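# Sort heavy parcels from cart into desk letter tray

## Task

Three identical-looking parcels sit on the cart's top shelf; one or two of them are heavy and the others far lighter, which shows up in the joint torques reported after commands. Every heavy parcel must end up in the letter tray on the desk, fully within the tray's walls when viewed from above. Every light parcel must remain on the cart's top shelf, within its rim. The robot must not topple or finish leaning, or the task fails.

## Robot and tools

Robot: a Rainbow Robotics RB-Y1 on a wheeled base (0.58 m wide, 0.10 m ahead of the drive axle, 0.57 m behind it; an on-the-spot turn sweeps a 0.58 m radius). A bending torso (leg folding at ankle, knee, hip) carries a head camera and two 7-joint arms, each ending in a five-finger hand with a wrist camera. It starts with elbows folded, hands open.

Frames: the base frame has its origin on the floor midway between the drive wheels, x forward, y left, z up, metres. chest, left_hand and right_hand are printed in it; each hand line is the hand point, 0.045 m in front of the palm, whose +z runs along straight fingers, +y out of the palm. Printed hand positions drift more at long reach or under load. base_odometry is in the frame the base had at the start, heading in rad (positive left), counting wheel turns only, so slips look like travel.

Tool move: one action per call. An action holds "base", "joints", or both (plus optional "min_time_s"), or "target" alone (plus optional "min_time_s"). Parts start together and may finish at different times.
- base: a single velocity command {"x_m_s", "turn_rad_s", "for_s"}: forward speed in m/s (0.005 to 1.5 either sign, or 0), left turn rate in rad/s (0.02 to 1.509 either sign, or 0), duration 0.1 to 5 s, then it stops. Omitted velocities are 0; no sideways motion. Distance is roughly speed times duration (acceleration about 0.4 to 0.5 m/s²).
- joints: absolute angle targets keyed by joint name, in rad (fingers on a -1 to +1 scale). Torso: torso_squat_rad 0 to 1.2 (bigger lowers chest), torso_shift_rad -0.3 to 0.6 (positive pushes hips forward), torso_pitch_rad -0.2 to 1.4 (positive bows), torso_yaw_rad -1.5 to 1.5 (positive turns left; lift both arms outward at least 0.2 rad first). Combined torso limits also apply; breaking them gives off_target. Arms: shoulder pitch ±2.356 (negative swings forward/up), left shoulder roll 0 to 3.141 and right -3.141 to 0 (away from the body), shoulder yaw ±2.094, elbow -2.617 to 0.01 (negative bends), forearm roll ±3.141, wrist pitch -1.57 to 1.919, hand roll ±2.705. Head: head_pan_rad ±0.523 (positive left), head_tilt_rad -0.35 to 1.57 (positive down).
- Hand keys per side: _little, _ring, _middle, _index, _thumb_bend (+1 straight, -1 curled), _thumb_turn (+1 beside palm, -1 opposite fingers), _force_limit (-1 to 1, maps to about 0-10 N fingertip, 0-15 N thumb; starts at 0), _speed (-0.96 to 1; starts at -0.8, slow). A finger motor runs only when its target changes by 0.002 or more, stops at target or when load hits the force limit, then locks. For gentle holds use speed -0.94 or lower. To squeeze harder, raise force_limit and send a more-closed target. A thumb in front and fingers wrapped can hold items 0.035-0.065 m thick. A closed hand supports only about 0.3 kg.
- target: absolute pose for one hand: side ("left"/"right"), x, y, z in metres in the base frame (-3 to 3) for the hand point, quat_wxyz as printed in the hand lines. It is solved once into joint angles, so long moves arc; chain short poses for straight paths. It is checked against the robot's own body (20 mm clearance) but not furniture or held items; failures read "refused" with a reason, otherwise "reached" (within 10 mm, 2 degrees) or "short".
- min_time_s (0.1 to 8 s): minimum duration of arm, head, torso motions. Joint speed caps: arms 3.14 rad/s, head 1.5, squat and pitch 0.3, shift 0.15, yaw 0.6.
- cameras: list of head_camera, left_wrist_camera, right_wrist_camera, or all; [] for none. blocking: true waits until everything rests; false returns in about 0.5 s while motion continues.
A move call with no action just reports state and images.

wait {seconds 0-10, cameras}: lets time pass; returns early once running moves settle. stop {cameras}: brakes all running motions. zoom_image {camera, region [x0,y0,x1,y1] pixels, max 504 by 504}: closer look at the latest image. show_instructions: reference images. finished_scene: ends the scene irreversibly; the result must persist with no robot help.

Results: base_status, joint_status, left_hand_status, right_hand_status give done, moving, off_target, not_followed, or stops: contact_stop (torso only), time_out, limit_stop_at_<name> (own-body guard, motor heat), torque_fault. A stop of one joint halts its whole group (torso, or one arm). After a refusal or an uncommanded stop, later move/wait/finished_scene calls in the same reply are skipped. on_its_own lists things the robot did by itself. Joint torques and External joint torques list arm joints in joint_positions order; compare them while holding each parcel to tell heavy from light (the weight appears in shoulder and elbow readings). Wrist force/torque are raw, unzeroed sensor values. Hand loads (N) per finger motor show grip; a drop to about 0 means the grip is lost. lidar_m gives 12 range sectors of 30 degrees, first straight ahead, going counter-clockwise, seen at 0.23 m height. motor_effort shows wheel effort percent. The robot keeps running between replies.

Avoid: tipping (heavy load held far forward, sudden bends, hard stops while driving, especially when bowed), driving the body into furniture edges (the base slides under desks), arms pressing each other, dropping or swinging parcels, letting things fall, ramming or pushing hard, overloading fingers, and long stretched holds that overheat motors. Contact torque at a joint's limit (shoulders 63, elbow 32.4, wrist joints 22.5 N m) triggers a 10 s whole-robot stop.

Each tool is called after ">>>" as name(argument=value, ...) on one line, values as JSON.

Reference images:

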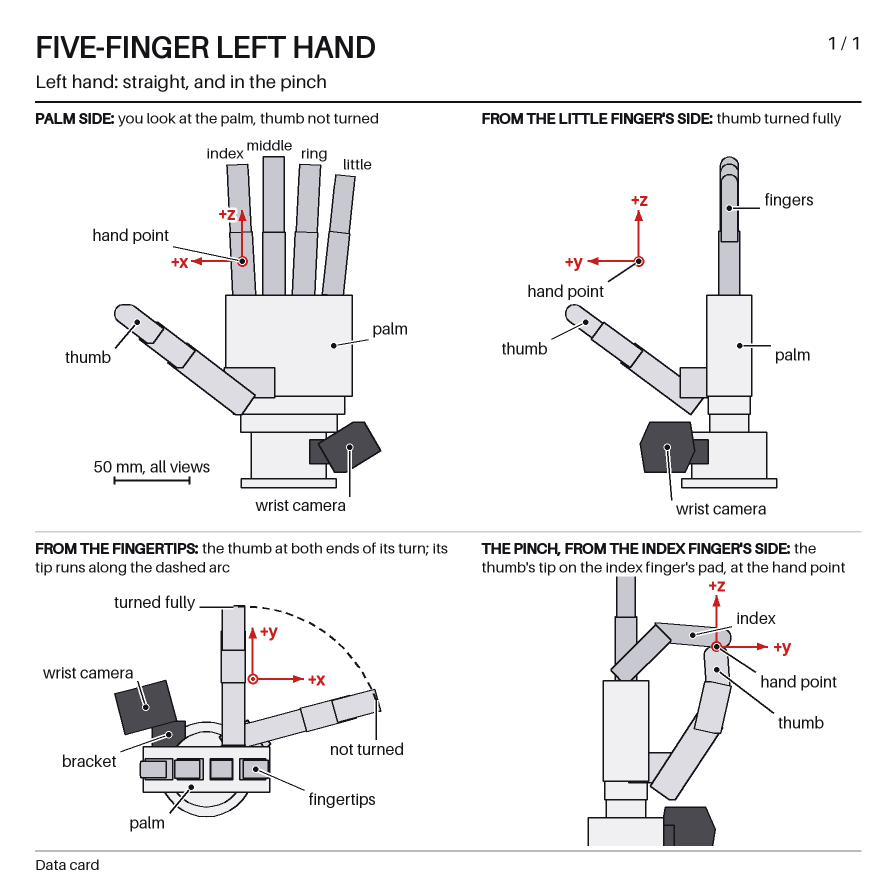

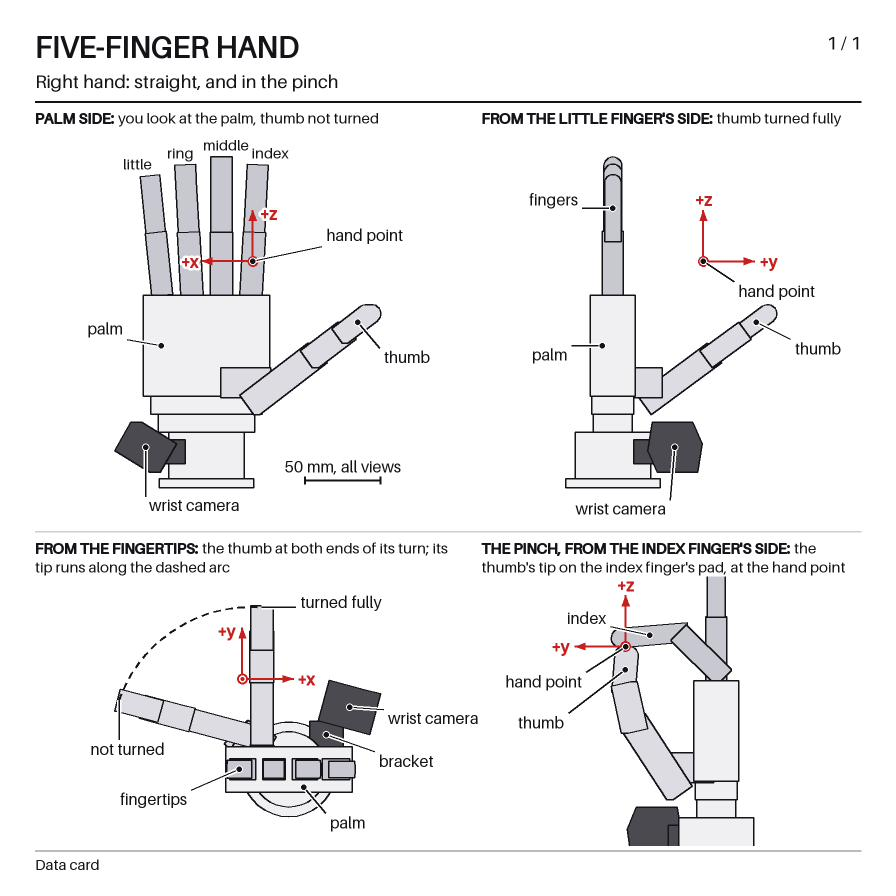

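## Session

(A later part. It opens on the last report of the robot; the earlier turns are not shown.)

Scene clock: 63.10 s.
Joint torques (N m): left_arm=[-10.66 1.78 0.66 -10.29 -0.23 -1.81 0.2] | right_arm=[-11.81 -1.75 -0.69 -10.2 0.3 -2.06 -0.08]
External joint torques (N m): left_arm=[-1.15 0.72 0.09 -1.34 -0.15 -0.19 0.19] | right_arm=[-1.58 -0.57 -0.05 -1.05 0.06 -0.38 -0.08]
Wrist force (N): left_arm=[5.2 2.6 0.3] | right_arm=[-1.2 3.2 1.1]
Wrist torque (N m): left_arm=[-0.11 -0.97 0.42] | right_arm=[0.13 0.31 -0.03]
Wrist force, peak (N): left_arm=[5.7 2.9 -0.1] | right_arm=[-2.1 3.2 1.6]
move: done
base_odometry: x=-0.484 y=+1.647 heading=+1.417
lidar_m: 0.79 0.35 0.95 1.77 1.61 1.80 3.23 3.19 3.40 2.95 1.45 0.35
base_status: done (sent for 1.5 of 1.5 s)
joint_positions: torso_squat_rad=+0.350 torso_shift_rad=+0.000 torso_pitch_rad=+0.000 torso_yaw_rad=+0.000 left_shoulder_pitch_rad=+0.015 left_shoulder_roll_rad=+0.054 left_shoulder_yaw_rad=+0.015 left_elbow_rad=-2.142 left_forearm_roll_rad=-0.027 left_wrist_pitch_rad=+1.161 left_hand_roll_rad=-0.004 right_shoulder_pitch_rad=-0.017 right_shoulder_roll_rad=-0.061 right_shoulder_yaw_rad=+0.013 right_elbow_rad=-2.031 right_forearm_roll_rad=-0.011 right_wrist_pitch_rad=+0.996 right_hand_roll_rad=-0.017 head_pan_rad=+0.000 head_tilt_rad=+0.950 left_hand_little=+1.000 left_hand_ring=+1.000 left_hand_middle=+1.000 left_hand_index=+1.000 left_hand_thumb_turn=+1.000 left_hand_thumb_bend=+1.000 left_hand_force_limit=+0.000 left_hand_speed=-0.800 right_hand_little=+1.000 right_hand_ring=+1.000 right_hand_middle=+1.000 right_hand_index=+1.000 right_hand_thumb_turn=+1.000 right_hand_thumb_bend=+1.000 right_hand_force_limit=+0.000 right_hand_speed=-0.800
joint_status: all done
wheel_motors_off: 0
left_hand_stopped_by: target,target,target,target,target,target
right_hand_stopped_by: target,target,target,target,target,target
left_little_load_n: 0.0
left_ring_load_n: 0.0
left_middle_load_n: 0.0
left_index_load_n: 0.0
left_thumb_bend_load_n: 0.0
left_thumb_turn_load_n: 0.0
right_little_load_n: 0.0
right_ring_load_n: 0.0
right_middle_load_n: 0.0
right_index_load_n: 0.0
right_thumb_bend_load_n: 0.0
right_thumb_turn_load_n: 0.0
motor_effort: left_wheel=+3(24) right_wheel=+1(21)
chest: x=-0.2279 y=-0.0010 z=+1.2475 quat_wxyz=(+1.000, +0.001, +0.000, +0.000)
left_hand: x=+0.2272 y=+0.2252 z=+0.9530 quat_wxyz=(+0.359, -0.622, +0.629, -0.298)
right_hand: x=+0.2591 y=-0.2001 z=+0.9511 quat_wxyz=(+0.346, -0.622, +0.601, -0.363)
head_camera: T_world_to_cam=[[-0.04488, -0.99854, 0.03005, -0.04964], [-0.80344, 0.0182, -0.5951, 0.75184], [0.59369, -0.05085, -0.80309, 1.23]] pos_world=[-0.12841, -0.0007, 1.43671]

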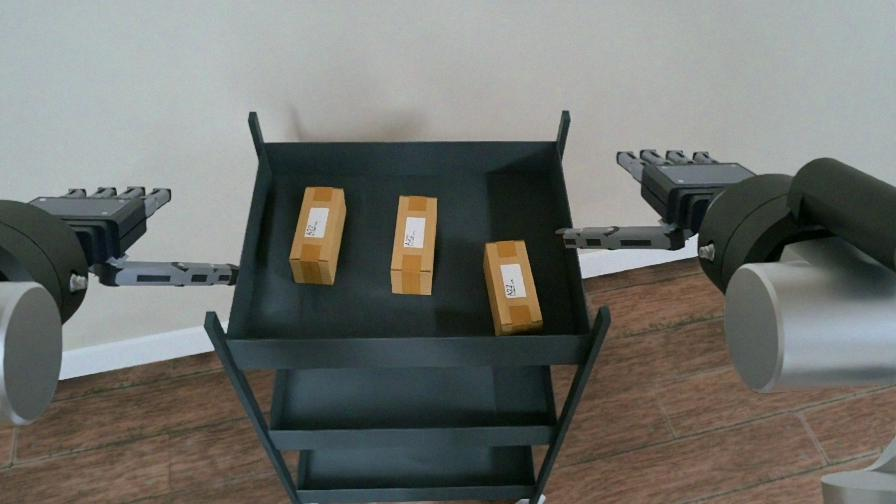

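>>> move(base={"x_m_s": -0.3, "for_s": 1.0})

>>> move(base={"turn_rad_s": -0.6, "for_s": 2.02})

>>> move(base={"x_m_s": 0.5, "for_s": 1.99})

>>> move(base={"turn_rad_s": 0.8, "for_s": 2.82}, cameras=["head_camera"])

Scene clock: 102.10 s.
Joint torques (N m): left_arm=[-10.13 1.85 0.45 -10.14 -0.27 -1.66 0.08] | right_arm=[-11.75 -1.68 -0.26 -10.58 0.17 -2.25 0.14]
External joint torques (N m): left_arm=[-0.62 0.78 -0.12 -1.19 -0.19 -0.04 0.08] | right_arm=[-1.52 -0.5 0.37 -1.42 -0.07 -0.56 0.14]
Wrist force (N): left_arm=[5.2 3.2 -0.3] | right_arm=[-1.2 2.6 1.4]
Wrist torque (N m): left_arm=[0.01 -0.99 0.40] | right_arm=[-0.04 0.29 -0.06]
Wrist force, peak (N): left_arm=[5.6 2.9 0.3] | right_arm=[-1.4 3.5 1.4]
move: done
base_odometry: x=-0.530 y=+1.351 heading=+1.416
lidar_m: 0.94 0.62 1.29 2.05 1.48 1.76 2.92 2.92 3.83 2.98 2.00 0.62
base_status: done (sent for 1 of 1 s)
joint_positions: torso_squat_rad=+0.350 torso_shift_rad=+0.000 torso_pitch_rad=+0.000 torso_yaw_rad=+0.000 left_shoulder_pitch_rad=+0.015 left_shoulder_roll_rad=+0.054 left_shoulder_yaw_rad=+0.015 left_elbow_rad=-2.142 left_forearm_roll_rad=-0.027 left_wrist_pitch_rad=+1.161 left_hand_roll_rad=-0.004 right_shoulder_pitch_rad=-0.017 right_shoulder_roll_rad=-0.061 right_shoulder_yaw_rad=+0.013 right_elbow_rad=-2.031 right_forearm_roll_rad=-0.011 right_wrist_pitch_rad=+0.996 right_hand_roll_rad=-0.017 head_pan_rad=+0.000 head_tilt_rad=+0.950 left_hand_little=+1.000 left_hand_ring=+1.000 left_hand_middle=+1.000 left_hand_index=+1.000 left_hand_thumb_turn=+1.000 left_hand_thumb_bend=+1.000 left_hand_force_limit=+0.000 left_hand_speed=-0.800 right_hand_little=+1.000 right_hand_ring=+1.000 right_hand_middle=+1.000 right_hand_index=+1.000 right_hand_thumb_turn=+1.000 right_hand_thumb_bend=+1.000 right_hand_force_limit=+0.000 right_hand_speed=-0.800
joint_status: not commanded
wheel_motors_off: 0
left_hand_stopped_by: target,target,target,target,target,target
right_hand_stopped_by: target,target,target,target,target,target
left_little_load_n: 0.0
left_ring_load_n: 0.0
left_middle_load_n: 0.0
left_index_load_n: 0.0
left_thumb_bend_load_n: 0.0
left_thumb_turn_load_n: -0.5
right_little_load_n: 0.0
right_ring_load_n: 0.0
right_middle_load_n: 0.0
right_index_load_n: 0.0
right_thumb_bend_load_n: 0.0
right_thumb_turn_load_n: 0.0
motor_effort: left_wheel=+0(24) right_wheel=+3(22)
chest: x=-0.2281 y=-0.0010 z=+1.2475 quat_wxyz=(+1.000, +0.001, +0.000, +0.000)
left_hand: x=+0.2271 y=+0.2252 z=+0.9531 quat_wxyz=(+0.359, -0.622, +0.629, -0.298)
right_hand: x=+0.2590 y=-0.2001 z=+0.9512 quat_wxyz=(+0.346, -0.622, +0.601, -0.363)
pictures: none

Scene clock: 105.67 s.
Joint torques (N m): left_arm=[-10.08 1.92 0.64 -10.21 -0.27 -1.63 0.11] | right_arm=[-11.08 -1.61 -0.12 -10.57 0.41 -2.16 0.07]
External joint torques (N m): left_arm=[-0.57 0.86 0.07 -1.25 -0.19 -0.01 0.11] | right_arm=[-0.85 -0.43 0.52 -1.42 0.17 -0.48 0.07]
Wrist force (N): left_arm=[5.3 3.0 0.1] | right_arm=[-1.9 3.3 1.3]
Wrist torque (N m): left_arm=[-0.06 -1.01 0.43] | right_arm=[0.07 0.45 -0.10]
Wrist force, peak (N): left_arm=[5.4 3.2 0.7] | right_arm=[-1.5 3.4 1.9]
move: done
base_odometry: x=-0.530 y=+1.351 heading=+0.197
lidar_m: 2.68 1.35 0.62 0.63 1.20 1.84 1.47 1.59 2.48 2.92 3.49 3.33
base_status: done (sent for 2.03 of 2.03 s)
joint_positions: torso_squat_rad=+0.350 torso_shift_rad=+0.000 torso_pitch_rad=+0.000 torso_yaw_rad=+0.000 left_shoulder_pitch_rad=+0.015 left_shoulder_roll_rad=+0.054 left_shoulder_yaw_rad=+0.015 left_elbow_rad=-2.142 left_forearm_roll_rad=-0.027 left_wrist_pitch_rad=+1.161 left_hand_roll_rad=-0.004 right_shoulder_pitch_rad=-0.017 right_shoulder_roll_rad=-0.061 right_shoulder_yaw_rad=+0.013 right_elbow_rad=-2.031 right_forearm_roll_rad=-0.011 right_wrist_pitch_rad=+0.996 right_hand_roll_rad=-0.017 head_pan_rad=+0.000 head_tilt_rad=+0.950 left_hand_little=+1.000 left_hand_ring=+1.000 left_hand_middle=+1.000 left_hand_index=+1.000 left_hand_thumb_turn=+1.000 left_hand_thumb_bend=+1.000 left_hand_force_limit=+0.000 left_hand_speed=-0.800 right_hand_little=+1.000 right_hand_ring=+1.000 right_hand_middle=+1.000 right_hand_index=+1.000 right_hand_thumb_turn=+1.000 right_hand_thumb_bend=+1.000 right_hand_force_limit=+0.000 right_hand_speed=-0.800
joint_status: not commanded
wheel_motors_off: 0
left_hand_stopped_by: target,target,target,target,target,target
right_hand_stopped_by: target,target,target,target,target,target
left_little_load_n: 0.0
left_ring_load_n: 0.0
left_middle_load_n: 0.0
left_index_load_n: 0.0
left_thumb_bend_load_n: 0.0
left_thumb_turn_load_n: 0.0
right_little_load_n: 0.0
right_ring_load_n: 0.0
right_middle_load_n: 0.0
right_index_load_n: 0.0
right_thumb_bend_load_n: 0.0
right_thumb_turn_load_n: 0.0
motor_effort: left_wheel=+4(25) right_wheel=+0(21)
chest: x=-0.2281 y=-0.0010 z=+1.2475 quat_wxyz=(+1.000, +0.001, +0.000, +0.000)
left_hand: x=+0.2271 y=+0.2252 z=+0.9531 quat_wxyz=(+0.359, -0.622, +0.629, -0.298)
right_hand: x=+0.2590 y=-0.2001 z=+0.9512 quat_wxyz=(+0.346, -0.622, +0.601, -0.363)
pictures: none

Scene clock: 109.10 s.
Joint torques (N m): left_arm=[-10.18 1.46 0.54 -10.22 -0.2 -1.69 0.13] | right_arm=[-12.3 -1.37 -0.74 -10.56 0.4 -2.14 0.19]
External joint torques (N m): left_arm=[-0.67 0.39 -0.03 -1.27 -0.13 -0.07 0.13] | right_arm=[-2.07 -0.19 -0.11 -1.41 0.16 -0.45 0.19]
Wrist force (N): left_arm=[4.9 3.1 0.4] | right_arm=[-1.3 2.4 1.1]
Wrist torque (N m): left_arm=[-0.06 -0.93 0.41] | right_arm=[-0.03 0.34 -0.05]
Wrist force, peak (N): left_arm=[5.3 3.4 0.5] | right_arm=[-1.5 3.5 2.4]
move: done
base_odometry: x=+0.451 y=+1.546 heading=+0.197
lidar_m: 2.34 1.16 0.94 0.93 0.91 0.76 2.48 2.69 3.12 3.34 2.56 2.01
base_status: done (sent for 2 of 2 s)
joint_positions: torso_squat_rad=+0.350 torso_shift_rad=+0.000 torso_pitch_rad=+0.000 torso_yaw_rad=+0.000 left_shoulder_pitch_rad=+0.015 left_shoulder_roll_rad=+0.054 left_shoulder_yaw_rad=+0.015 left_elbow_rad=-2.142 left_forearm_roll_rad=-0.027 left_wrist_pitch_rad=+1.161 left_hand_roll_rad=-0.004 right_shoulder_pitch_rad=-0.017 right_shoulder_roll_rad=-0.061 right_shoulder_yaw_rad=+0.013 right_elbow_rad=-2.031 right_forearm_roll_rad=-0.011 right_wrist_pitch_rad=+0.996 right_hand_roll_rad=-0.017 head_pan_rad=+0.000 head_tilt_rad=+0.950 left_hand_little=+1.000 left_hand_ring=+1.000 left_hand_middle=+1.000 left_hand_index=+1.000 left_hand_thumb_turn=+1.000 left_hand_thumb_bend=+1.000 left_hand_force_limit=+0.000 left_hand_speed=-0.800 right_hand_little=+1.000 right_hand_ring=+1.000 right_hand_middle=+1.000 right_hand_index=+1.000 right_hand_thumb_turn=+1.000 right_hand_thumb_bend=+1.000 right_hand_force_limit=+0.000 right_hand_speed=-0.800
joint_status: not commanded
wheel_motors_off: 0
left_hand_stopped_by: target,target,target,target,target,target
right_hand_stopped_by: target,target,target,target,target,target
left_little_load_n: 0.0
left_ring_load_n: 0.0
left_middle_load_n: 0.0
left_index_load_n: 0.0
left_thumb_bend_load_n: 0.0
left_thumb_turn_load_n: -0.5
right_little_load_n: 0.0
right_ring_load_n: 0.0
right_middle_load_n: 0.0
right_index_load_n: 0.0
right_thumb_bend_load_n: 0.0
right_thumb_turn_load_n: 0.0
motor_effort: left_wheel=-1(29) right_wheel=-1(25)
chest: x=-0.2279 y=-0.0010 z=+1.2475 quat_wxyz=(+1.000, +0.001, +0.000, +0.000)
left_hand: x=+0.2272 y=+0.2252 z=+0.9530 quat_wxyz=(+0.359, -0.622, +0.629, -0.298)
right_hand: x=+0.2591 y=-0.2001 z=+0.9511 quat_wxyz=(+0.346, -0.622, +0.601, -0.363)
pictures: none

Scene clock: 113.87 s.
Joint torques (N m): left_arm=[-10.28 1.73 0.42 -10.11 -0.21 -1.69 0.15] | right_arm=[-12.07 -1.77 -0.13 -10.71 0.14 -2.06 0.01]
External joint torques (N m): left_arm=[-0.77 0.67 -0.16 -1.16 -0.14 -0.07 0.15] | right_arm=[-1.84 -0.59 0.5 -1.55 -0.1 -0.37 0.01]
Wrist force (N): left_arm=[5.1 2.6 0.1] | right_arm=[-1.4 2.6 1.4]
Wrist torque (N m): left_arm=[-0.11 -0.95 0.43] | right_arm=[-0.04 0.36 -0.04]
Wrist force, peak (N): left_arm=[5.4 3.3 0.4] | right_arm=[-1.6 3.5 1.5]
move: done
base_odometry: x=+0.451 y=+1.546 heading=+2.463
lidar_m: 0.77 1.20 2.48 2.93 3.11 3.34 2.56 2.01 1.70 1.07 0.93 0.94
base_status: done (sent for 2.83 of 2.83 s)
joint_positions: torso_squat_rad=+0.350 torso_shift_rad=+0.000 torso_pitch_rad=+0.000 torso_yaw_rad=+0.000 left_shoulder_pitch_rad=+0.015 left_shoulder_roll_rad=+0.054 left_shoulder_yaw_rad=+0.015 left_elbow_rad=-2.142 left_forearm_roll_rad=-0.027 left_wrist_pitch_rad=+1.161 left_hand_roll_rad=-0.004 right_shoulder_pitch_rad=-0.017 right_shoulder_roll_rad=-0.061 right_shoulder_yaw_rad=+0.013 right_elbow_rad=-2.031 right_forearm_roll_rad=-0.011 right_wrist_pitch_rad=+0.996 right_hand_roll_rad=-0.017 head_pan_rad=+0.000 head_tilt_rad=+0.950 left_hand_little=+1.000 left_hand_ring=+1.000 left_hand_middle=+1.000 left_hand_index=+1.000 left_hand_thumb_turn=+1.000 left_hand_thumb_bend=+1.000 left_hand_force_limit=+0.000 left_hand_speed=-0.800 right_hand_little=+1.000 right_hand_ring=+1.000 right_hand_middle=+1.000 right_hand_index=+1.000 right_hand_thumb_turn=+1.000 right_hand_thumb_bend=+1.000 right_hand_force_limit=+0.000 right_hand_speed=-0.800
joint_status: not commanded
wheel_motors_off: 0
left_hand_stopped_by: target,target,target,target,target,target
right_hand_stopped_by: target,target,target,target,target,target
left_little_load_n: 0.0
left_ring_load_n: 0.0
left_middle_load_n: 0.0
left_index_load_n: 0.0
left_thumb_bend_load_n: 0.0
left_thumb_turn_load_n: 0.0
right_little_load_n: 0.0
right_ring_load_n: 0.0
right_middle_load_n: 0.0
right_index_load_n: 0.0
right_thumb_bend_load_n: 0.0
right_thumb_turn_load_n: 0.0
motor_effort: left_wheel=+0(22) right_wheel=+4(21)
chest: x=-0.2279 y=-0.0010 z=+1.2475 quat_wxyz=(+1.000, +0.001, +0.000, +0.000)
left_hand: x=+0.2271 y=+0.2252 z=+0.9530 quat_wxyz=(+0.359, -0.622, +0.629, -0.298)
right_hand: x=+0.2591 y=-0.2001 z=+0.9511 quat_wxyz=(+0.346, -0.622, +0.601, -0.363)
head_camera: T_world_to_cam=[[-0.04488, -0.99854, 0.03005, -0.04964], [-0.80344, 0.0182, -0.5951, 0.75184], [0.59369, -0.05085, -0.80309, 1.23]] pos_world=[-0.12841, -0.0007, 1.43671]

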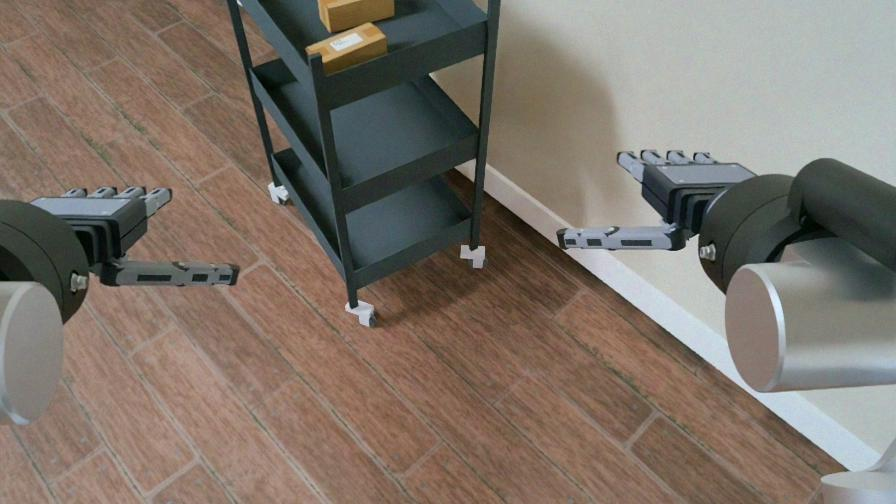

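>>> move(base={"x_m_s": 0.25, "for_s": 2.16}, cameras=["head_camera"])

Scene clock: 118.33 s.
Joint torques (N m): left_arm=[-10.41 1.77 0.7 -10.06 -0.23 -1.74 0.28] | right_arm=[-11.78 -1.96 -0.23 -10.43 0.28 -2.19 -0.06]
External joint torques (N m): left_arm=[-0.91 0.71 0.13 -1.11 -0.15 -0.12 0.28] | right_arm=[-1.55 -0.78 0.41 -1.27 0.04 -0.5 -0.05]
Wrist force (N): left_arm=[4.7 3.0 0.0] | right_arm=[-1.1 2.3 1.8]
Wrist torque (N m): left_arm=[-0.05 -0.89 0.36] | right_arm=[-0.04 0.28 -0.06]
Wrist force, peak (N): left_arm=[5.6 3.0 0.3] | right_arm=[-1.9 3.4 2.0]
move: done
base_odometry: x=+0.029 y=+1.886 heading=+2.463
lidar_m: 0.70 0.25 2.17 2.44 3.41 3.70 3.09 2.49 1.06 0.66 0.57 0.39
base_status: done (sent for 2.17 of 2.17 s)
joint_positions: torso_squat_rad=+0.350 torso_shift_rad=+0.000 torso_pitch_rad=+0.000 torso_yaw_rad=+0.000 left_shoulder_pitch_rad=+0.015 left_shoulder_roll_rad=+0.054 left_shoulder_yaw_rad=+0.015 left_elbow_rad=-2.142 left_forearm_roll_rad=-0.027 left_wrist_pitch_rad=+1.161 left_hand_roll_rad=-0.004 right_shoulder_pitch_rad=-0.017 right_shoulder_roll_rad=-0.061 right_shoulder_yaw_rad=+0.013 right_elbow_rad=-2.031 right_forearm_roll_rad=-0.011 right_wrist_pitch_rad=+0.996 right_hand_roll_rad=-0.017 head_pan_rad=+0.000 head_tilt_rad=+0.950 left_hand_little=+1.000 left_hand_ring=+1.000 left_hand_middle=+1.000 left_hand_index=+1.000 left_hand_thumb_turn=+1.000 left_hand_thumb_bend=+1.000 left_hand_force_limit=+0.000 left_hand_speed=-0.800 right_hand_little=+1.000 right_hand_ring=+1.000 right_hand_middle=+1.000 right_hand_index=+1.000 right_hand_thumb_turn=+1.000 right_hand_thumb_bend=+1.000 right_hand_force_limit=+0.000 right_hand_speed=-0.800
joint_status: not commanded
wheel_motors_off: 0
left_hand_stopped_by: target,target,target,target,target,target
right_hand_stopped_by: target,target,target,target,target,target
left_little_load_n: 0.0
left_ring_load_n: 0.0
left_middle_load_n: 0.0
left_index_load_n: 0.0
left_thumb_bend_load_n: 0.0
left_thumb_turn_load_n: 0.0
right_little_load_n: 0.0
right_ring_load_n: 0.0
right_middle_load_n: 0.0
right_index_load_n: 0.0
right_thumb_bend_load_n: 0.0
right_thumb_turn_load_n: 0.0
motor_effort: left_wheel=-2(24) right_wheel=-1(24)
chest: x=-0.2279 y=-0.0010 z=+1.2475 quat_wxyz=(+1.000, +0.001, +0.000, +0.000)
left_hand: x=+0.2272 y=+0.2252 z=+0.9530 quat_wxyz=(+0.359, -0.622, +0.629, -0.298)
right_hand: x=+0.2591 y=-0.2001 z=+0.9511 quat_wxyz=(+0.346, -0.622, +0.601, -0.363)
head_camera: T_world_to_cam=[[-0.04487, -0.99854, 0.03005, -0.04963], [-0.80348, 0.0182, -0.59506, 0.75184], [0.59364, -0.05085, -0.80312, 1.22999]] pos_world=[-0.12831, -0.0007, 1.43671]

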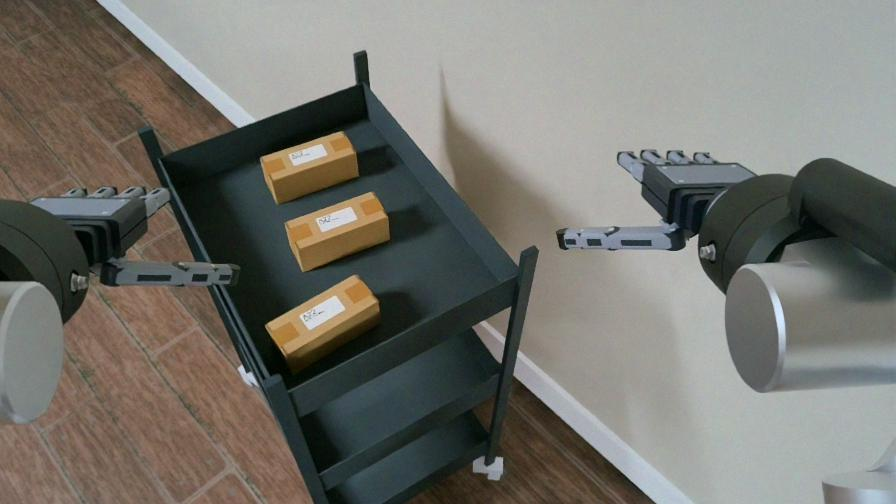

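>>> move(base={"x_m_s": 0.05, "for_s": 0.9}, joints={"torso_squat_rad": 0.6, "torso_pitch_rad": 0.35, "head_tilt_rad": 0.7}, min_time_s=3, cameras=["head_camera"])

Scene clock: 131.17 s.
Joint torques (N m): left_arm=[-5.09 1.26 -0.12 -10.29 0.1 -1.42 0.13] | right_arm=[-5.26 -1.5 -0.5 -10.43 0.09 -1.66 0.09]
External joint torques (N m): left_arm=[-0.95 0.24 -0.77 -1.14 0.18 -0.26 0.13] | right_arm=[-0.84 -0.42 0.15 -1.29 -0.15 -0.4 0.1]
Wrist force (N): left_arm=[5.0 1.6 1.8] | right_arm=[-1.5 1.5 3.0]
Wrist torque (N m): left_arm=[-0.25 -0.86 0.47] | right_arm=[-0.20 0.28 -0.10]
Wrist force, peak (N): left_arm=[5.7 1.7 1.8] | right_arm=[-1.8 3.5 1.5]
move: done
base_odometry: x=-0.006 y=+1.914 heading=+2.463
lidar_m: 0.65 0.22 0.22 2.40 3.43 3.74 3.14 2.54 1.02 0.62 0.54 0.34
base_status: done (sent for 0.9 of 0.9 s)
joint_positions: torso_squat_rad=+0.600 torso_shift_rad=+0.000 torso_pitch_rad=+0.350 torso_yaw_rad=+0.000 left_shoulder_pitch_rad=+0.015 left_shoulder_roll_rad=+0.054 left_shoulder_yaw_rad=+0.015 left_elbow_rad=-2.142 left_forearm_roll_rad=-0.027 left_wrist_pitch_rad=+1.161 left_hand_roll_rad=-0.004 right_shoulder_pitch_rad=-0.017 right_shoulder_roll_rad=-0.061 right_shoulder_yaw_rad=+0.013 right_elbow_rad=-2.031 right_forearm_roll_rad=-0.011 right_wrist_pitch_rad=+0.996 right_hand_roll_rad=-0.017 head_pan_rad=+0.000 head_tilt_rad=+0.700 left_hand_little=+1.000 left_hand_ring=+1.000 left_hand_middle=+1.000 left_hand_index=+1.000 left_hand_thumb_turn=+1.000 left_hand_thumb_bend=+1.000 left_hand_force_limit=+0.000 left_hand_speed=-0.800 right_hand_little=+1.000 right_hand_ring=+1.000 right_hand_middle=+1.000 right_hand_index=+1.000 right_hand_thumb_turn=+1.000 right_hand_thumb_bend=+1.000 right_hand_force_limit=+0.000 right_hand_speed=-0.800
joint_status: all done
wheel_motors_off: 0
left_hand_stopped_by: target,target,target,target,target,target
right_hand_stopped_by: target,target,target,target,target,target
left_little_load_n: 0.0
left_ring_load_n: 0.0
left_middle_load_n: 0.0
left_index_load_n: 0.0
left_thumb_bend_load_n: 0.0
left_thumb_turn_load_n: -0.5
right_little_load_n: -0.5
right_ring_load_n: 0.0
right_middle_load_n: 0.0
right_index_load_n: 0.0
right_thumb_bend_load_n: 0.0
right_thumb_turn_load_n: 0.0
motor_effort: left_wheel=-2(18) right_wheel=+0(20)
chest: x=-0.1219 y=-0.0009 z=+1.1489 quat_wxyz=(+0.985, +0.001, +0.174, +0.000)
left_hand: x=+0.2045 y=+0.2256 z=+0.7162 quat_wxyz=(+0.244, -0.664, +0.682, -0.185)
right_hand: x=+0.2341 y=-0.1999 z=+0.7035 quat_wxyz=(+0.236, -0.676, +0.652, -0.249)
head_camera: T_world_to_cam=[[-0.04165, -0.99854, 0.03438, -0.04386], [-0.85884, 0.0182, -0.51192, 0.70836], [0.51055, -0.05085, -0.85834, 1.10296]] pos_world=[0.04343, -0.0006, 1.31085]

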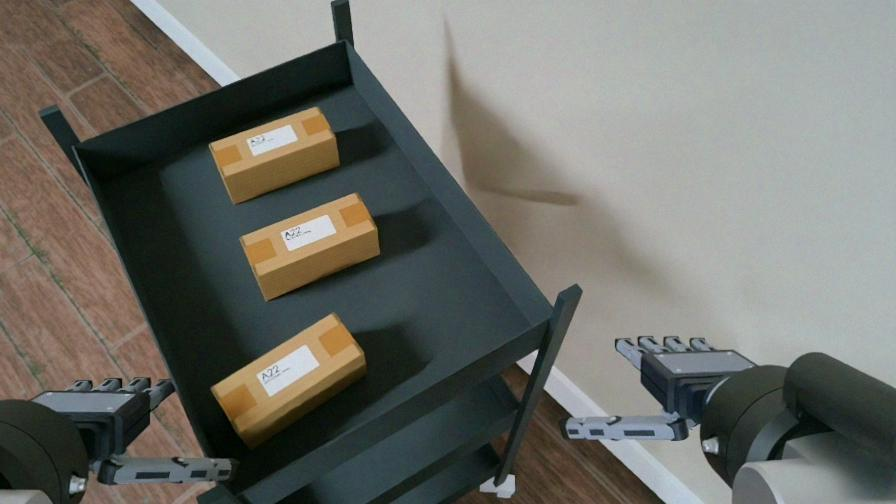

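>>> move(joints={"left_shoulder_pitch_rad": 0.6, "left_shoulder_roll_rad": 0.25, "left_elbow_rad": -2.3}, min_time_s=2, cameras=["head_camera"])

>>> zoom_image(camera="head_camera", region=[190, 90, 410, 290])

>>> zoom_image(camera="head_camera", region=[190, 290, 410, 490])

Scene clock: 137.03 s.
Joint torques (N m): left_arm=[5.83 6.17 2.25 -9.55 -0.53 -0.44 0.21] | right_arm=[-4.96 -1.59 -0.56 -10.53 0.28 -1.63 0.14]
External joint torques (N m): left_arm=[1.01 2.55 -0.62 -1.94 -0.06 -0.03 0.21] | right_arm=[-0.54 -0.51 0.09 -1.38 0.04 -0.37 0.14]
Wrist force (N): left_arm=[6.3 -0.9 2.4] | right_arm=[-1.8 1.5 3.2]
Wrist torque (N m): left_arm=[-0.47 -0.95 0.65] | right_arm=[-0.20 0.37 -0.09]
Wrist force, peak (N): left_arm=[6.8 -0.8 2.8] | right_arm=[-1.1 1.8 4.2]
move: done
base_odometry: x=-0.006 y=+1.914 heading=+2.463
lidar_m: 0.65 0.21 0.23 2.39 3.42 3.73 3.15 2.54 1.00 0.62 0.54 0.34
base_status: not commanded
joint_positions: torso_squat_rad=+0.600 torso_shift_rad=+0.000 torso_pitch_rad=+0.350 torso_yaw_rad=+0.000 left_shoulder_pitch_rad=+0.600 left_shoulder_roll_rad=+0.250 left_shoulder_yaw_rad=+0.015 left_elbow_rad=-2.300 left_forearm_roll_rad=-0.027 left_wrist_pitch_rad=+1.161 left_hand_roll_rad=-0.004 right_shoulder_pitch_rad=-0.017 right_shoulder_roll_rad=-0.061 right_shoulder_yaw_rad=+0.013 right_elbow_rad=-2.031 right_forearm_roll_rad=-0.011 right_wrist_pitch_rad=+0.996 right_hand_roll_rad=-0.017 head_pan_rad=+0.000 head_tilt_rad=+0.700 left_hand_little=+1.000 left_hand_ring=+1.000 left_hand_middle=+1.000 left_hand_index=+1.000 left_hand_thumb_turn=+1.000 left_hand_thumb_bend=+1.000 left_hand_force_limit=+0.000 left_hand_speed=-0.800 right_hand_little=+1.000 right_hand_ring=+1.000 right_hand_middle=+1.000 right_hand_index=+1.000 right_hand_thumb_turn=+1.000 right_hand_thumb_bend=+1.000 right_hand_force_limit=+0.000 right_hand_speed=-0.800
joint_status: all done
wheel_motors_off: 0
left_hand_stopped_by: target,target,target,target,target,target
right_hand_stopped_by: target,target,target,target,target,target
left_little_load_n: -0.5
left_ring_load_n: 0.0
left_middle_load_n: 0.0
left_index_load_n: 0.0
left_thumb_bend_load_n: 0.0
left_thumb_turn_load_n: 0.0
right_little_load_n: 0.0
right_ring_load_n: 0.0
right_middle_load_n: 0.0
right_index_load_n: 0.0
right_thumb_bend_load_n: 0.0
right_thumb_turn_load_n: 0.0
motor_effort: left_wheel=-2(4) right_wheel=+2(2)
chest: x=-0.1218 y=-0.0009 z=+1.1489 quat_wxyz=(+0.985, +0.001, +0.174, +0.000)
left_hand: x=-0.0574 y=+0.3511 z=+0.6843 quat_wxyz=(+0.177, -0.670, +0.720, +0.038)
right_hand: x=+0.2341 y=-0.1999 z=+0.7035 quat_wxyz=(+0.236, -0.676, +0.652, -0.249)
head_camera: T_world_to_cam=[[-0.04165, -0.99854, 0.03438, -0.04385], [-0.85884, 0.0182, -0.51192, 0.70845], [0.51055, -0.05085, -0.85834, 1.1029]] pos_world=[0.04353, -0.0006, 1.31085]

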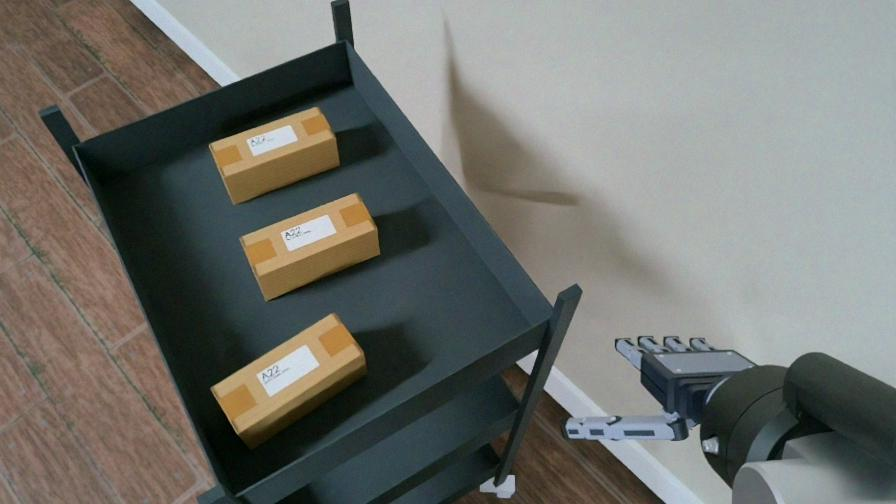

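Scaled by 2.291.

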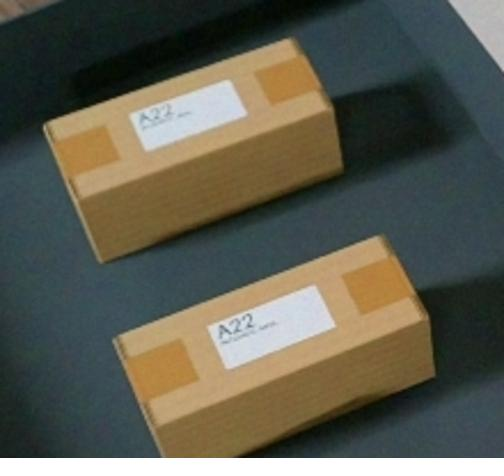

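Scaled by 2.291.

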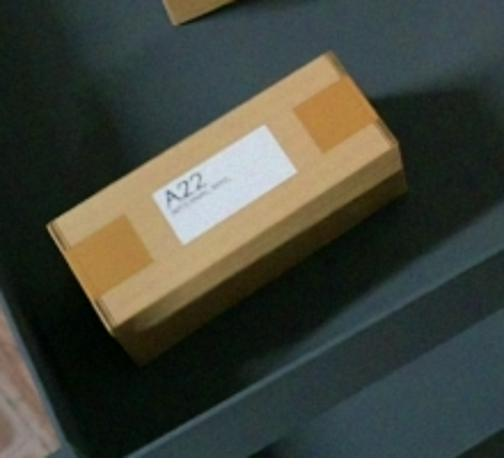

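>>> move(target={"side": "right", "x": 0.22, "y": -0.2, "z": 0.88, "quat_wxyz": [0.306, -0.638, 0.638, -0.306]}, min_time_s=2)

>>> move(joints={"right_hand_thumb_turn": -1, "right_hand_index": 0.5, "right_hand_middle": 0.5, "right_hand_ring": 0.5, "right_hand_little": 0.5})

>>> move(target={"side": "right", "x": 0.4436, "y": 0.1303, "z": 0.82, "quat_wxyz": [0.3673, -0.7649, 0.4779, -0.2295]}, min_time_s=3, cameras=["all"])

Scene clock: 167.80 s.
Joint torques (N m): left_arm=[6.37 5.97 2.44 -9.3 -0.52 -0.31 0.1] | right_arm=[-6.18 -4.31 -1.81 -9.81 -0.12 -1.57 0.3]
External joint torques (N m): left_arm=[1.55 2.36 -0.43 -1.69 -0.06 0.11 0.11] | right_arm=[-2.17 -1.98 -0.78 -2.15 -0.13 -0.15 0.31]
Wrist force (N): left_arm=[6.0 -1.0 2.4] | right_arm=[-1.0 2.4 2.9]
Wrist torque (N m): left_arm=[-0.48 -0.93 0.60] | right_arm=[-0.09 0.29 -0.02]
Wrist force, peak (N): left_arm=[7.0 -1.0 2.3] | right_arm=[-1.9 1.9 3.8]
move: short
base_odometry: x=-0.006 y=+1.914 heading=+2.463
lidar_m: 0.66 0.22 0.23 2.41 3.42 3.74 3.15 2.53 1.00 0.63 0.55 0.35
base_status: not commanded
joint_positions: torso_squat_rad=+0.600 torso_shift_rad=+0.000 torso_pitch_rad=+0.350 torso_yaw_rad=+0.000 left_shoulder_pitch_rad=+0.600 left_shoulder_roll_rad=+0.250 left_shoulder_yaw_rad=+0.015 left_elbow_rad=-2.300 left_forearm_roll_rad=-0.027 left_wrist_pitch_rad=+1.161 left_hand_roll_rad=-0.004 right_shoulder_pitch_rad=-0.086 right_shoulder_roll_rad=-0.097 right_shoulder_yaw_rad=-0.186 right_elbow_rad=-2.617 right_forearm_roll_rad=-0.274 right_wrist_pitch_rad=+1.550 right_hand_roll_rad=-0.009 head_pan_rad=+0.000 head_tilt_rad=+0.700 left_hand_little=+1.000 left_hand_ring=+1.000 left_hand_middle=+1.000 left_hand_index=+1.000 left_hand_thumb_turn=+1.000 left_hand_thumb_bend=+1.000 left_hand_force_limit=+0.000 left_hand_speed=-0.800 right_hand_little=+1.000 right_hand_ring=+1.000 right_hand_middle=+1.000 right_hand_index=+1.000 right_hand_thumb_turn=+1.000 right_hand_thumb_bend=+1.000 right_hand_force_limit=+0.000 right_hand_speed=-0.800
joint_status: all done
wheel_motors_off: 0
left_hand_stopped_by: target,target,target,target,target,target
right_hand_stopped_by: target,target,target,target,target,target
left_little_load_n: 0.0
left_ring_load_n: 0.0
left_middle_load_n: 0.0
left_index_load_n: 0.0
left_thumb_bend_load_n: -0.5
left_thumb_turn_load_n: 0.0
right_little_load_n: 0.0
right_ring_load_n: 0.0
right_middle_load_n: 0.0
right_index_load_n: -0.5
right_thumb_bend_load_n: 0.0
right_thumb_turn_load_n: 0.0
motor_effort: left_wheel=-2(4) right_wheel=+0(2)
chest: x=-0.1218 y=-0.0009 z=+1.1489 quat_wxyz=(+0.985, +0.001, +0.174, +0.000)
left_hand: x=-0.0574 y=+0.3511 z=+0.6843 quat_wxyz=(+0.177, -0.670, +0.720, +0.038)
right_hand: x=+0.2208 y=-0.2001 z=+0.8790 quat_wxyz=(+0.308, -0.660, +0.639, -0.247)
right_hand_status: short (checked arc that bows 19 mm and turns the hand up to 9 deg, as near as the solve gets, planned for 2.0 s): 1 mm and 7.3 deg off. The place is met; only the turn is off.
pictures: none

Scene clock: 173.43 s.
Joint torques (N m): left_arm=[5.7 5.82 2 -9.43 -0.4 -0.44 0.17] | right_arm=[-6.67 -4.43 -2.21 -9.76 0.01 -1.54 0.39]
External joint torques (N m): left_arm=[0.88 2.21 -0.87 -1.82 0.06 -0.02 0.18] | right_arm=[-2.67 -2.09 -1.18 -2.11 -0.01 -0.14 0.38]
Wrist force (N): left_arm=[6.3 -0.8 2.4] | right_arm=[-1.0 2.4 3.3]
Wrist torque (N m): left_arm=[-0.46 -0.98 0.63] | right_arm=[-0.10 0.27 0.00]
Wrist force, peak (N): left_arm=[7.1 -1.0 2.1] | right_arm=[-0.9 2.6 3.4]
move: done
base_odometry: x=-0.006 y=+1.914 heading=+2.463
lidar_m: 0.66 0.21 0.24 2.40 3.43 3.74 3.14 2.54 1.02 0.62 0.54 0.35
base_status: not commanded
joint_positions: torso_squat_rad=+0.600 torso_shift_rad=+0.000 torso_pitch_rad=+0.350 torso_yaw_rad=+0.000 left_shoulder_pitch_rad=+0.600 left_shoulder_roll_rad=+0.250 left_shoulder_yaw_rad=+0.015 left_elbow_rad=-2.300 left_forearm_roll_rad=-0.027 left_wrist_pitch_rad=+1.161 left_hand_roll_rad=-0.004 right_shoulder_pitch_rad=-0.086 right_shoulder_roll_rad=-0.097 right_shoulder_yaw_rad=-0.186 right_elbow_rad=-2.617 right_forearm_roll_rad=-0.274 right_wrist_pitch_rad=+1.550 right_hand_roll_rad=-0.009 head_pan_rad=+0.000 head_tilt_rad=+0.700 left_hand_little=+1.000 left_hand_ring=+1.000 left_hand_middle=+1.000 left_hand_index=+1.000 left_hand_thumb_turn=+1.000 left_hand_thumb_bend=+1.000 left_hand_force_limit=+0.000 left_hand_speed=-0.800 right_hand_little=+0.500 right_hand_ring=+0.500 right_hand_middle=+0.500 right_hand_index=+0.500 right_hand_thumb_turn=-1.000 right_hand_thumb_bend=+1.000 right_hand_force_limit=+0.000 right_hand_speed=-0.800
joint_status: all done
wheel_motors_off: 0
left_hand_stopped_by: target,target,target,target,target,target
right_hand_stopped_by: target,target,target,target,target,target
left_little_load_n: 0.0
left_ring_load_n: 0.0
left_middle_load_n: 0.0
left_index_load_n: 0.0
left_thumb_bend_load_n: 0.0
left_thumb_turn_load_n: 0.0
right_little_load_n: 0.0
right_ring_load_n: 0.0
right_middle_load_n: 0.0
right_index_load_n: 0.0
right_thumb_bend_load_n: 0.0
right_thumb_turn_load_n: 0.0
motor_effort: left_wheel=-3(4) right_wheel=+1(2)
chest: x=-0.1218 y=-0.0009 z=+1.1489 quat_wxyz=(+0.985, +0.001, +0.174, +0.000)
left_hand: x=-0.0574 y=+0.3511 z=+0.6843 quat_wxyz=(+0.177, -0.670, +0.720, +0.038)
right_hand: x=+0.2208 y=-0.2001 z=+0.8790 quat_wxyz=(+0.308, -0.660, +0.639, -0.247)
pictures: none

Scene clock: 176.77 s.
Joint torques (N m): left_arm=[5.92 5.62 2.43 -9.18 -0.39 -0.46 0.12] | right_arm=[-23.31 0.43 -1.51 -9.11 1.02 -1.85 -0.02]
External joint torques (N m): left_arm=[1.1 2.01 -0.44 -1.56 0.08 -0.04 0.13] | right_arm=[-3.66 0.11 1.17 -0.41 0.41 -0.47 -0.03]
Wrist force (N): left_arm=[6.4 -0.8 2.3] | right_arm=[-1.2 1.8 2.1]
Wrist torque (N m): left_arm=[-0.45 -0.99 0.61] | right_arm=[-0.14 0.32 -0.10]
Wrist force, peak (N): left_arm=[6.8 -0.7 2.7] | right_arm=[-1.8 2.3 3.2]
move: done
base_odometry: x=-0.006 y=+1.914 heading=+2.463
lidar_m: 0.66 0.22 0.22 2.39 3.42 3.73 3.13 2.53 1.02 0.61 0.54 0.34
base_status: not commanded
joint_positions: torso_squat_rad=+0.600 torso_shift_rad=+0.000 torso_pitch_rad=+0.350 torso_yaw_rad=+0.000 left_shoulder_pitch_rad=+0.600 left_shoulder_roll_rad=+0.250 left_shoulder_yaw_rad=+0.015 left_elbow_rad=-2.300 left_forearm_roll_rad=-0.027 left_wrist_pitch_rad=+1.161 left_hand_roll_rad=-0.004 right_shoulder_pitch_rad=-1.182 right_shoulder_roll_rad=+0.000 right_shoulder_yaw_rad=+0.445 right_elbow_rad=-0.997 right_forearm_roll_rad=-0.054 right_wrist_pitch_rad=+0.826 right_hand_roll_rad=-0.417 head_pan_rad=+0.000 head_tilt_rad=+0.700 left_hand_little=+1.000 left_hand_ring=+1.000 left_hand_middle=+1.000 left_hand_index=+1.000 left_hand_thumb_turn=+1.000 left_hand_thumb_bend=+1.000 left_hand_force_limit=+0.000 left_hand_speed=-0.800 right_hand_little=+0.500 right_hand_ring=+0.500 right_hand_middle=+0.500 right_hand_index=+0.500 right_hand_thumb_turn=-1.000 right_hand_thumb_bend=+1.000 right_hand_force_limit=+0.000 right_hand_speed=-0.800
joint_status: all done
wheel_motors_off: 0
left_hand_stopped_by: target,target,target,target,target,target
right_hand_stopped_by: target,target,target,target,target,target
left_little_load_n: 0.0
left_ring_load_n: 0.0
left_middle_load_n: 0.0
left_index_load_n: 0.0
left_thumb_bend_load_n: 0.0
left_thumb_turn_load_n: 0.0
right_little_load_n: 0.0
right_ring_load_n: 0.0
right_middle_load_n: 0.0
right_index_load_n: 0.0
right_thumb_bend_load_n: -0.5
right_thumb_turn_load_n: 0.0
motor_effort: left_wheel=-4(4) right_wheel=+0(2)
chest: x=-0.1219 y=-0.0009 z=+1.1489 quat_wxyz=(+0.985, +0.001, +0.174, +0.000)
left_hand: x=-0.0574 y=+0.3511 z=+0.6843 quat_wxyz=(+0.177, -0.670, +0.720, +0.038)
right_hand: x=+0.4435 y=+0.1299 z=+0.8197 quat_wxyz=(+0.367, -0.764, +0.478, -0.229)
right_hand_status: reached (checked arc that bows 53 mm and turns the hand up to 23 deg, planned for 3.0 s): 0 mm and 0.0 deg off.
pictures: head_camera, left_wrist_camera, right_wrist_camera
head_camera: T_world_to_cam=[[-0.04165, -0.99854, 0.03438, -0.04386], [-0.85884, 0.0182, -0.51192, 0.70836], [0.51055, -0.05085, -0.85834, 1.10296]] pos_world=[0.04343, -0.0006, 1.31085]
left_wrist_camera: T_world_to_cam=[[0.94125, -0.31874, 0.11161, 0.08641], [-0.33341, -0.92965, 0.15684, 0.2027], [0.05377, -0.18483, -0.9813, 0.85011]] pos_world=[-0.05946, 0.37311, 0.79278]
right_wrist_camera: T_world_to_cam=[[-0.42703, -0.53328, -0.73025, 0.85195], [-0.84442, 0.52404, 0.11109, 0.21939], [0.32344, 0.66407, -0.67409, 0.43739]] pos_world=[0.40759, 0.0489, 0.89261]

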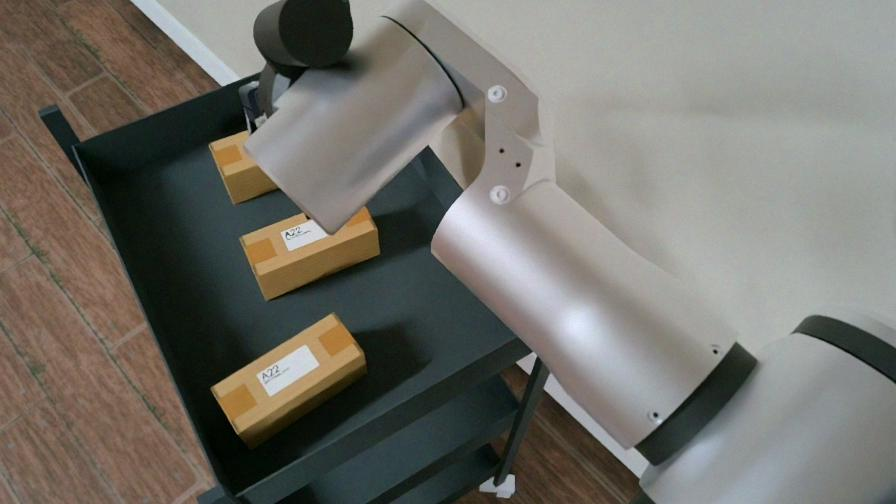

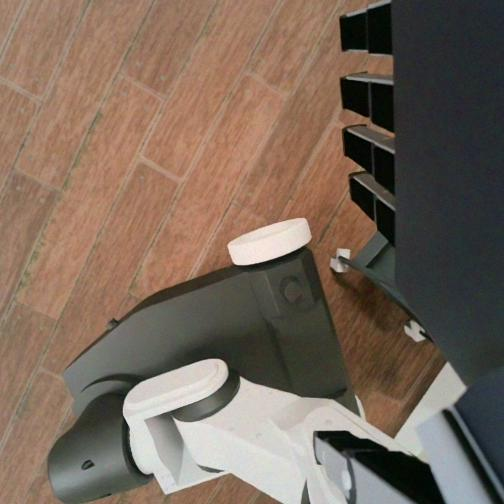

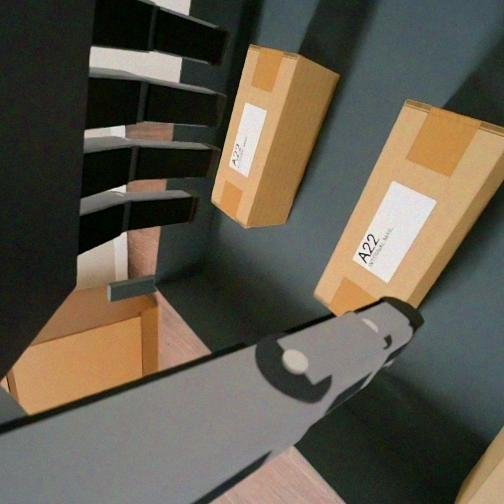

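>>> zoom_image(camera="right_wrist_camera", region=[200, 20, 504, 324])

Scaled by 1.658.

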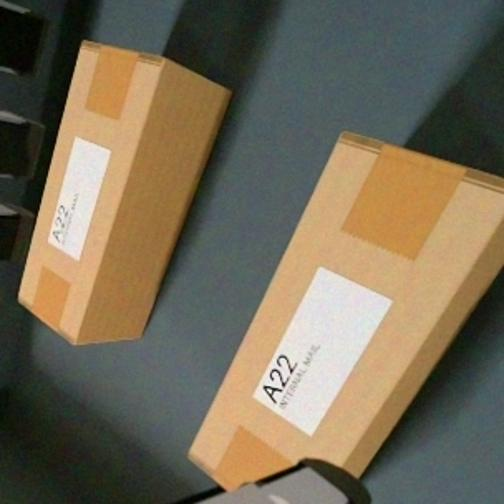

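>>> move(target={"side": "right", "x": 0.4416, "y": 0.1358, "z": 0.75, "quat_wxyz": [0.3673, -0.7649, 0.4779, -0.2295]}, min_time_s=1.5, cameras=["head_camera", "right_wrist_camera"])

Scene clock: 202.00 s.
Joint torques (N m): left_arm=[5.79 5.66 2.25 -9.13 -0.42 -0.45 0.14] | right_arm=[-24.39 -0.71 -1.18 -6.77 0.38 -1.61 -0.22]
External joint torques (N m): left_arm=[0.97 2.04 -0.61 -1.51 0.05 -0.03 0.15] | right_arm=[-4.26 0.07 1.81 -0.4 -0.22 -0.49 -0.23]
Wrist force (N): left_arm=[6.3 -0.9 2.5] | right_arm=[-1.7 2.5 2.3]
Wrist torque (N m): left_arm=[-0.48 -0.97 0.62] | right_arm=[-0.01 0.41 -0.10]
Wrist force, peak (N): left_arm=[6.8 -0.7 2.8] | right_arm=[-1.6 3.5 2.9]
move: done
base_odometry: x=-0.006 y=+1.914 heading=+2.463
lidar_m: 0.66 0.22 0.23 2.44 3.42 3.74 3.14 2.54 1.03 0.63 0.54 0.34
base_status: not commanded
joint_positions: torso_squat_rad=+0.600 torso_shift_rad=+0.000 torso_pitch_rad=+0.350 torso_yaw_rad=+0.000 left_shoulder_pitch_rad=+0.600 left_shoulder_roll_rad=+0.250 left_shoulder_yaw_rad=+0.015 left_elbow_rad=-2.300 left_forearm_roll_rad=-0.027 left_wrist_pitch_rad=+1.161 left_hand_roll_rad=-0.004 right_shoulder_pitch_rad=-1.312 right_shoulder_roll_rad=+0.000 right_shoulder_yaw_rad=+0.793 right_elbow_rad=-0.580 right_forearm_roll_rad=-0.124 right_wrist_pitch_rad=+0.491 right_hand_roll_rad=-0.743 head_pan_rad=+0.000 head_tilt_rad=+0.700 left_hand_little=+1.000 left_hand_ring=+1.000 left_hand_middle=+1.000 left_hand_index=+1.000 left_hand_thumb_turn=+1.000 left_hand_thumb_bend=+1.000 left_hand_force_limit=+0.000 left_hand_speed=-0.800 right_hand_little=+0.500 right_hand_ring=+0.500 right_hand_middle=+0.500 right_hand_index=+0.500 right_hand_thumb_turn=-1.000 right_hand_thumb_bend=+1.000 right_hand_force_limit=+0.000 right_hand_speed=-0.800
joint_status: all done
wheel_motors_off: 0
left_hand_stopped_by: target,target,target,target,target,target
right_hand_stopped_by: target,target,target,target,target,target
left_little_load_n: -0.5
left_ring_load_n: 0.0
left_middle_load_n: 0.0
left_index_load_n: 0.0
left_thumb_bend_load_n: 0.0
left_thumb_turn_load_n: 0.0
right_little_load_n: 0.0
right_ring_load_n: 0.0
right_middle_load_n: 0.0
right_index_load_n: 0.0
right_thumb_bend_load_n: 0.0
right_thumb_turn_load_n: 0.0
motor_effort: left_wheel=-2(4) right_wheel=+1(2)
chest: x=-0.1219 y=-0.0009 z=+1.1489 quat_wxyz=(+0.985, +0.001, +0.174, +0.000)
left_hand: x=-0.0574 y=+0.3511 z=+0.6843 quat_wxyz=(+0.177, -0.670, +0.720, +0.038)
right_hand: x=+0.4416 y=+0.1350 z=+0.7499 quat_wxyz=(+0.368, -0.764, +0.478, -0.230)
right_hand_status: reached (checked arc that bows 22 mm and turns the hand up to 3 deg, planned for 1.5 s): 1 mm and 0.1 deg off.
head_camera: T_world_to_cam=[[-0.04165, -0.99854, 0.03438, -0.04386], [-0.85884, 0.0182, -0.51192, 0.70836], [0.51055, -0.05085, -0.85834, 1.10296]] pos_world=[0.04343, -0.0006, 1.31085]
right_wrist_camera: T_world_to_cam=[[-0.42567, -0.5322, -0.73182, 0.80322], [-0.84464, 0.52385, 0.11033, 0.22351], [0.32465, 0.66509, -0.6725, 0.38565]] pos_world=[0.40549, 0.0539, 0.82251]

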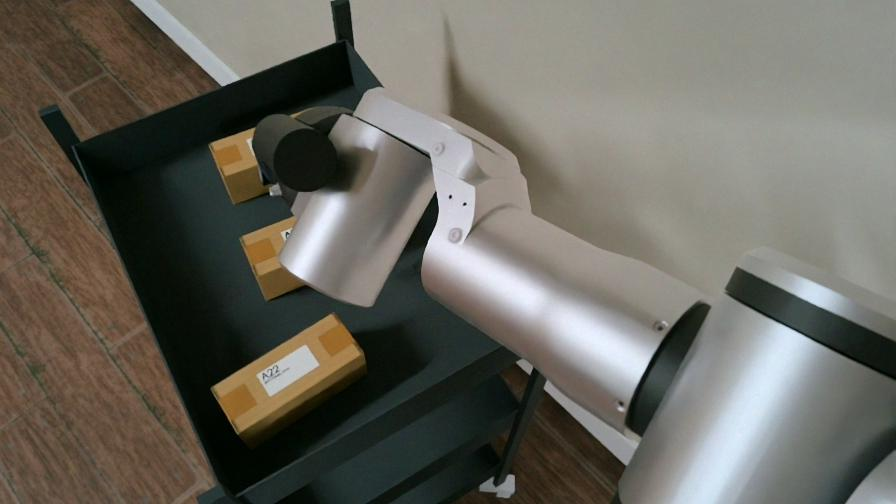

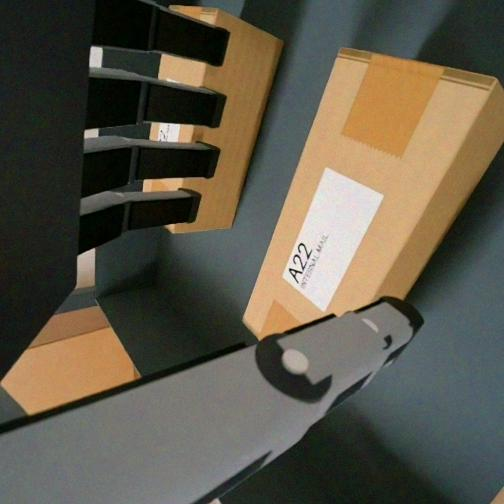

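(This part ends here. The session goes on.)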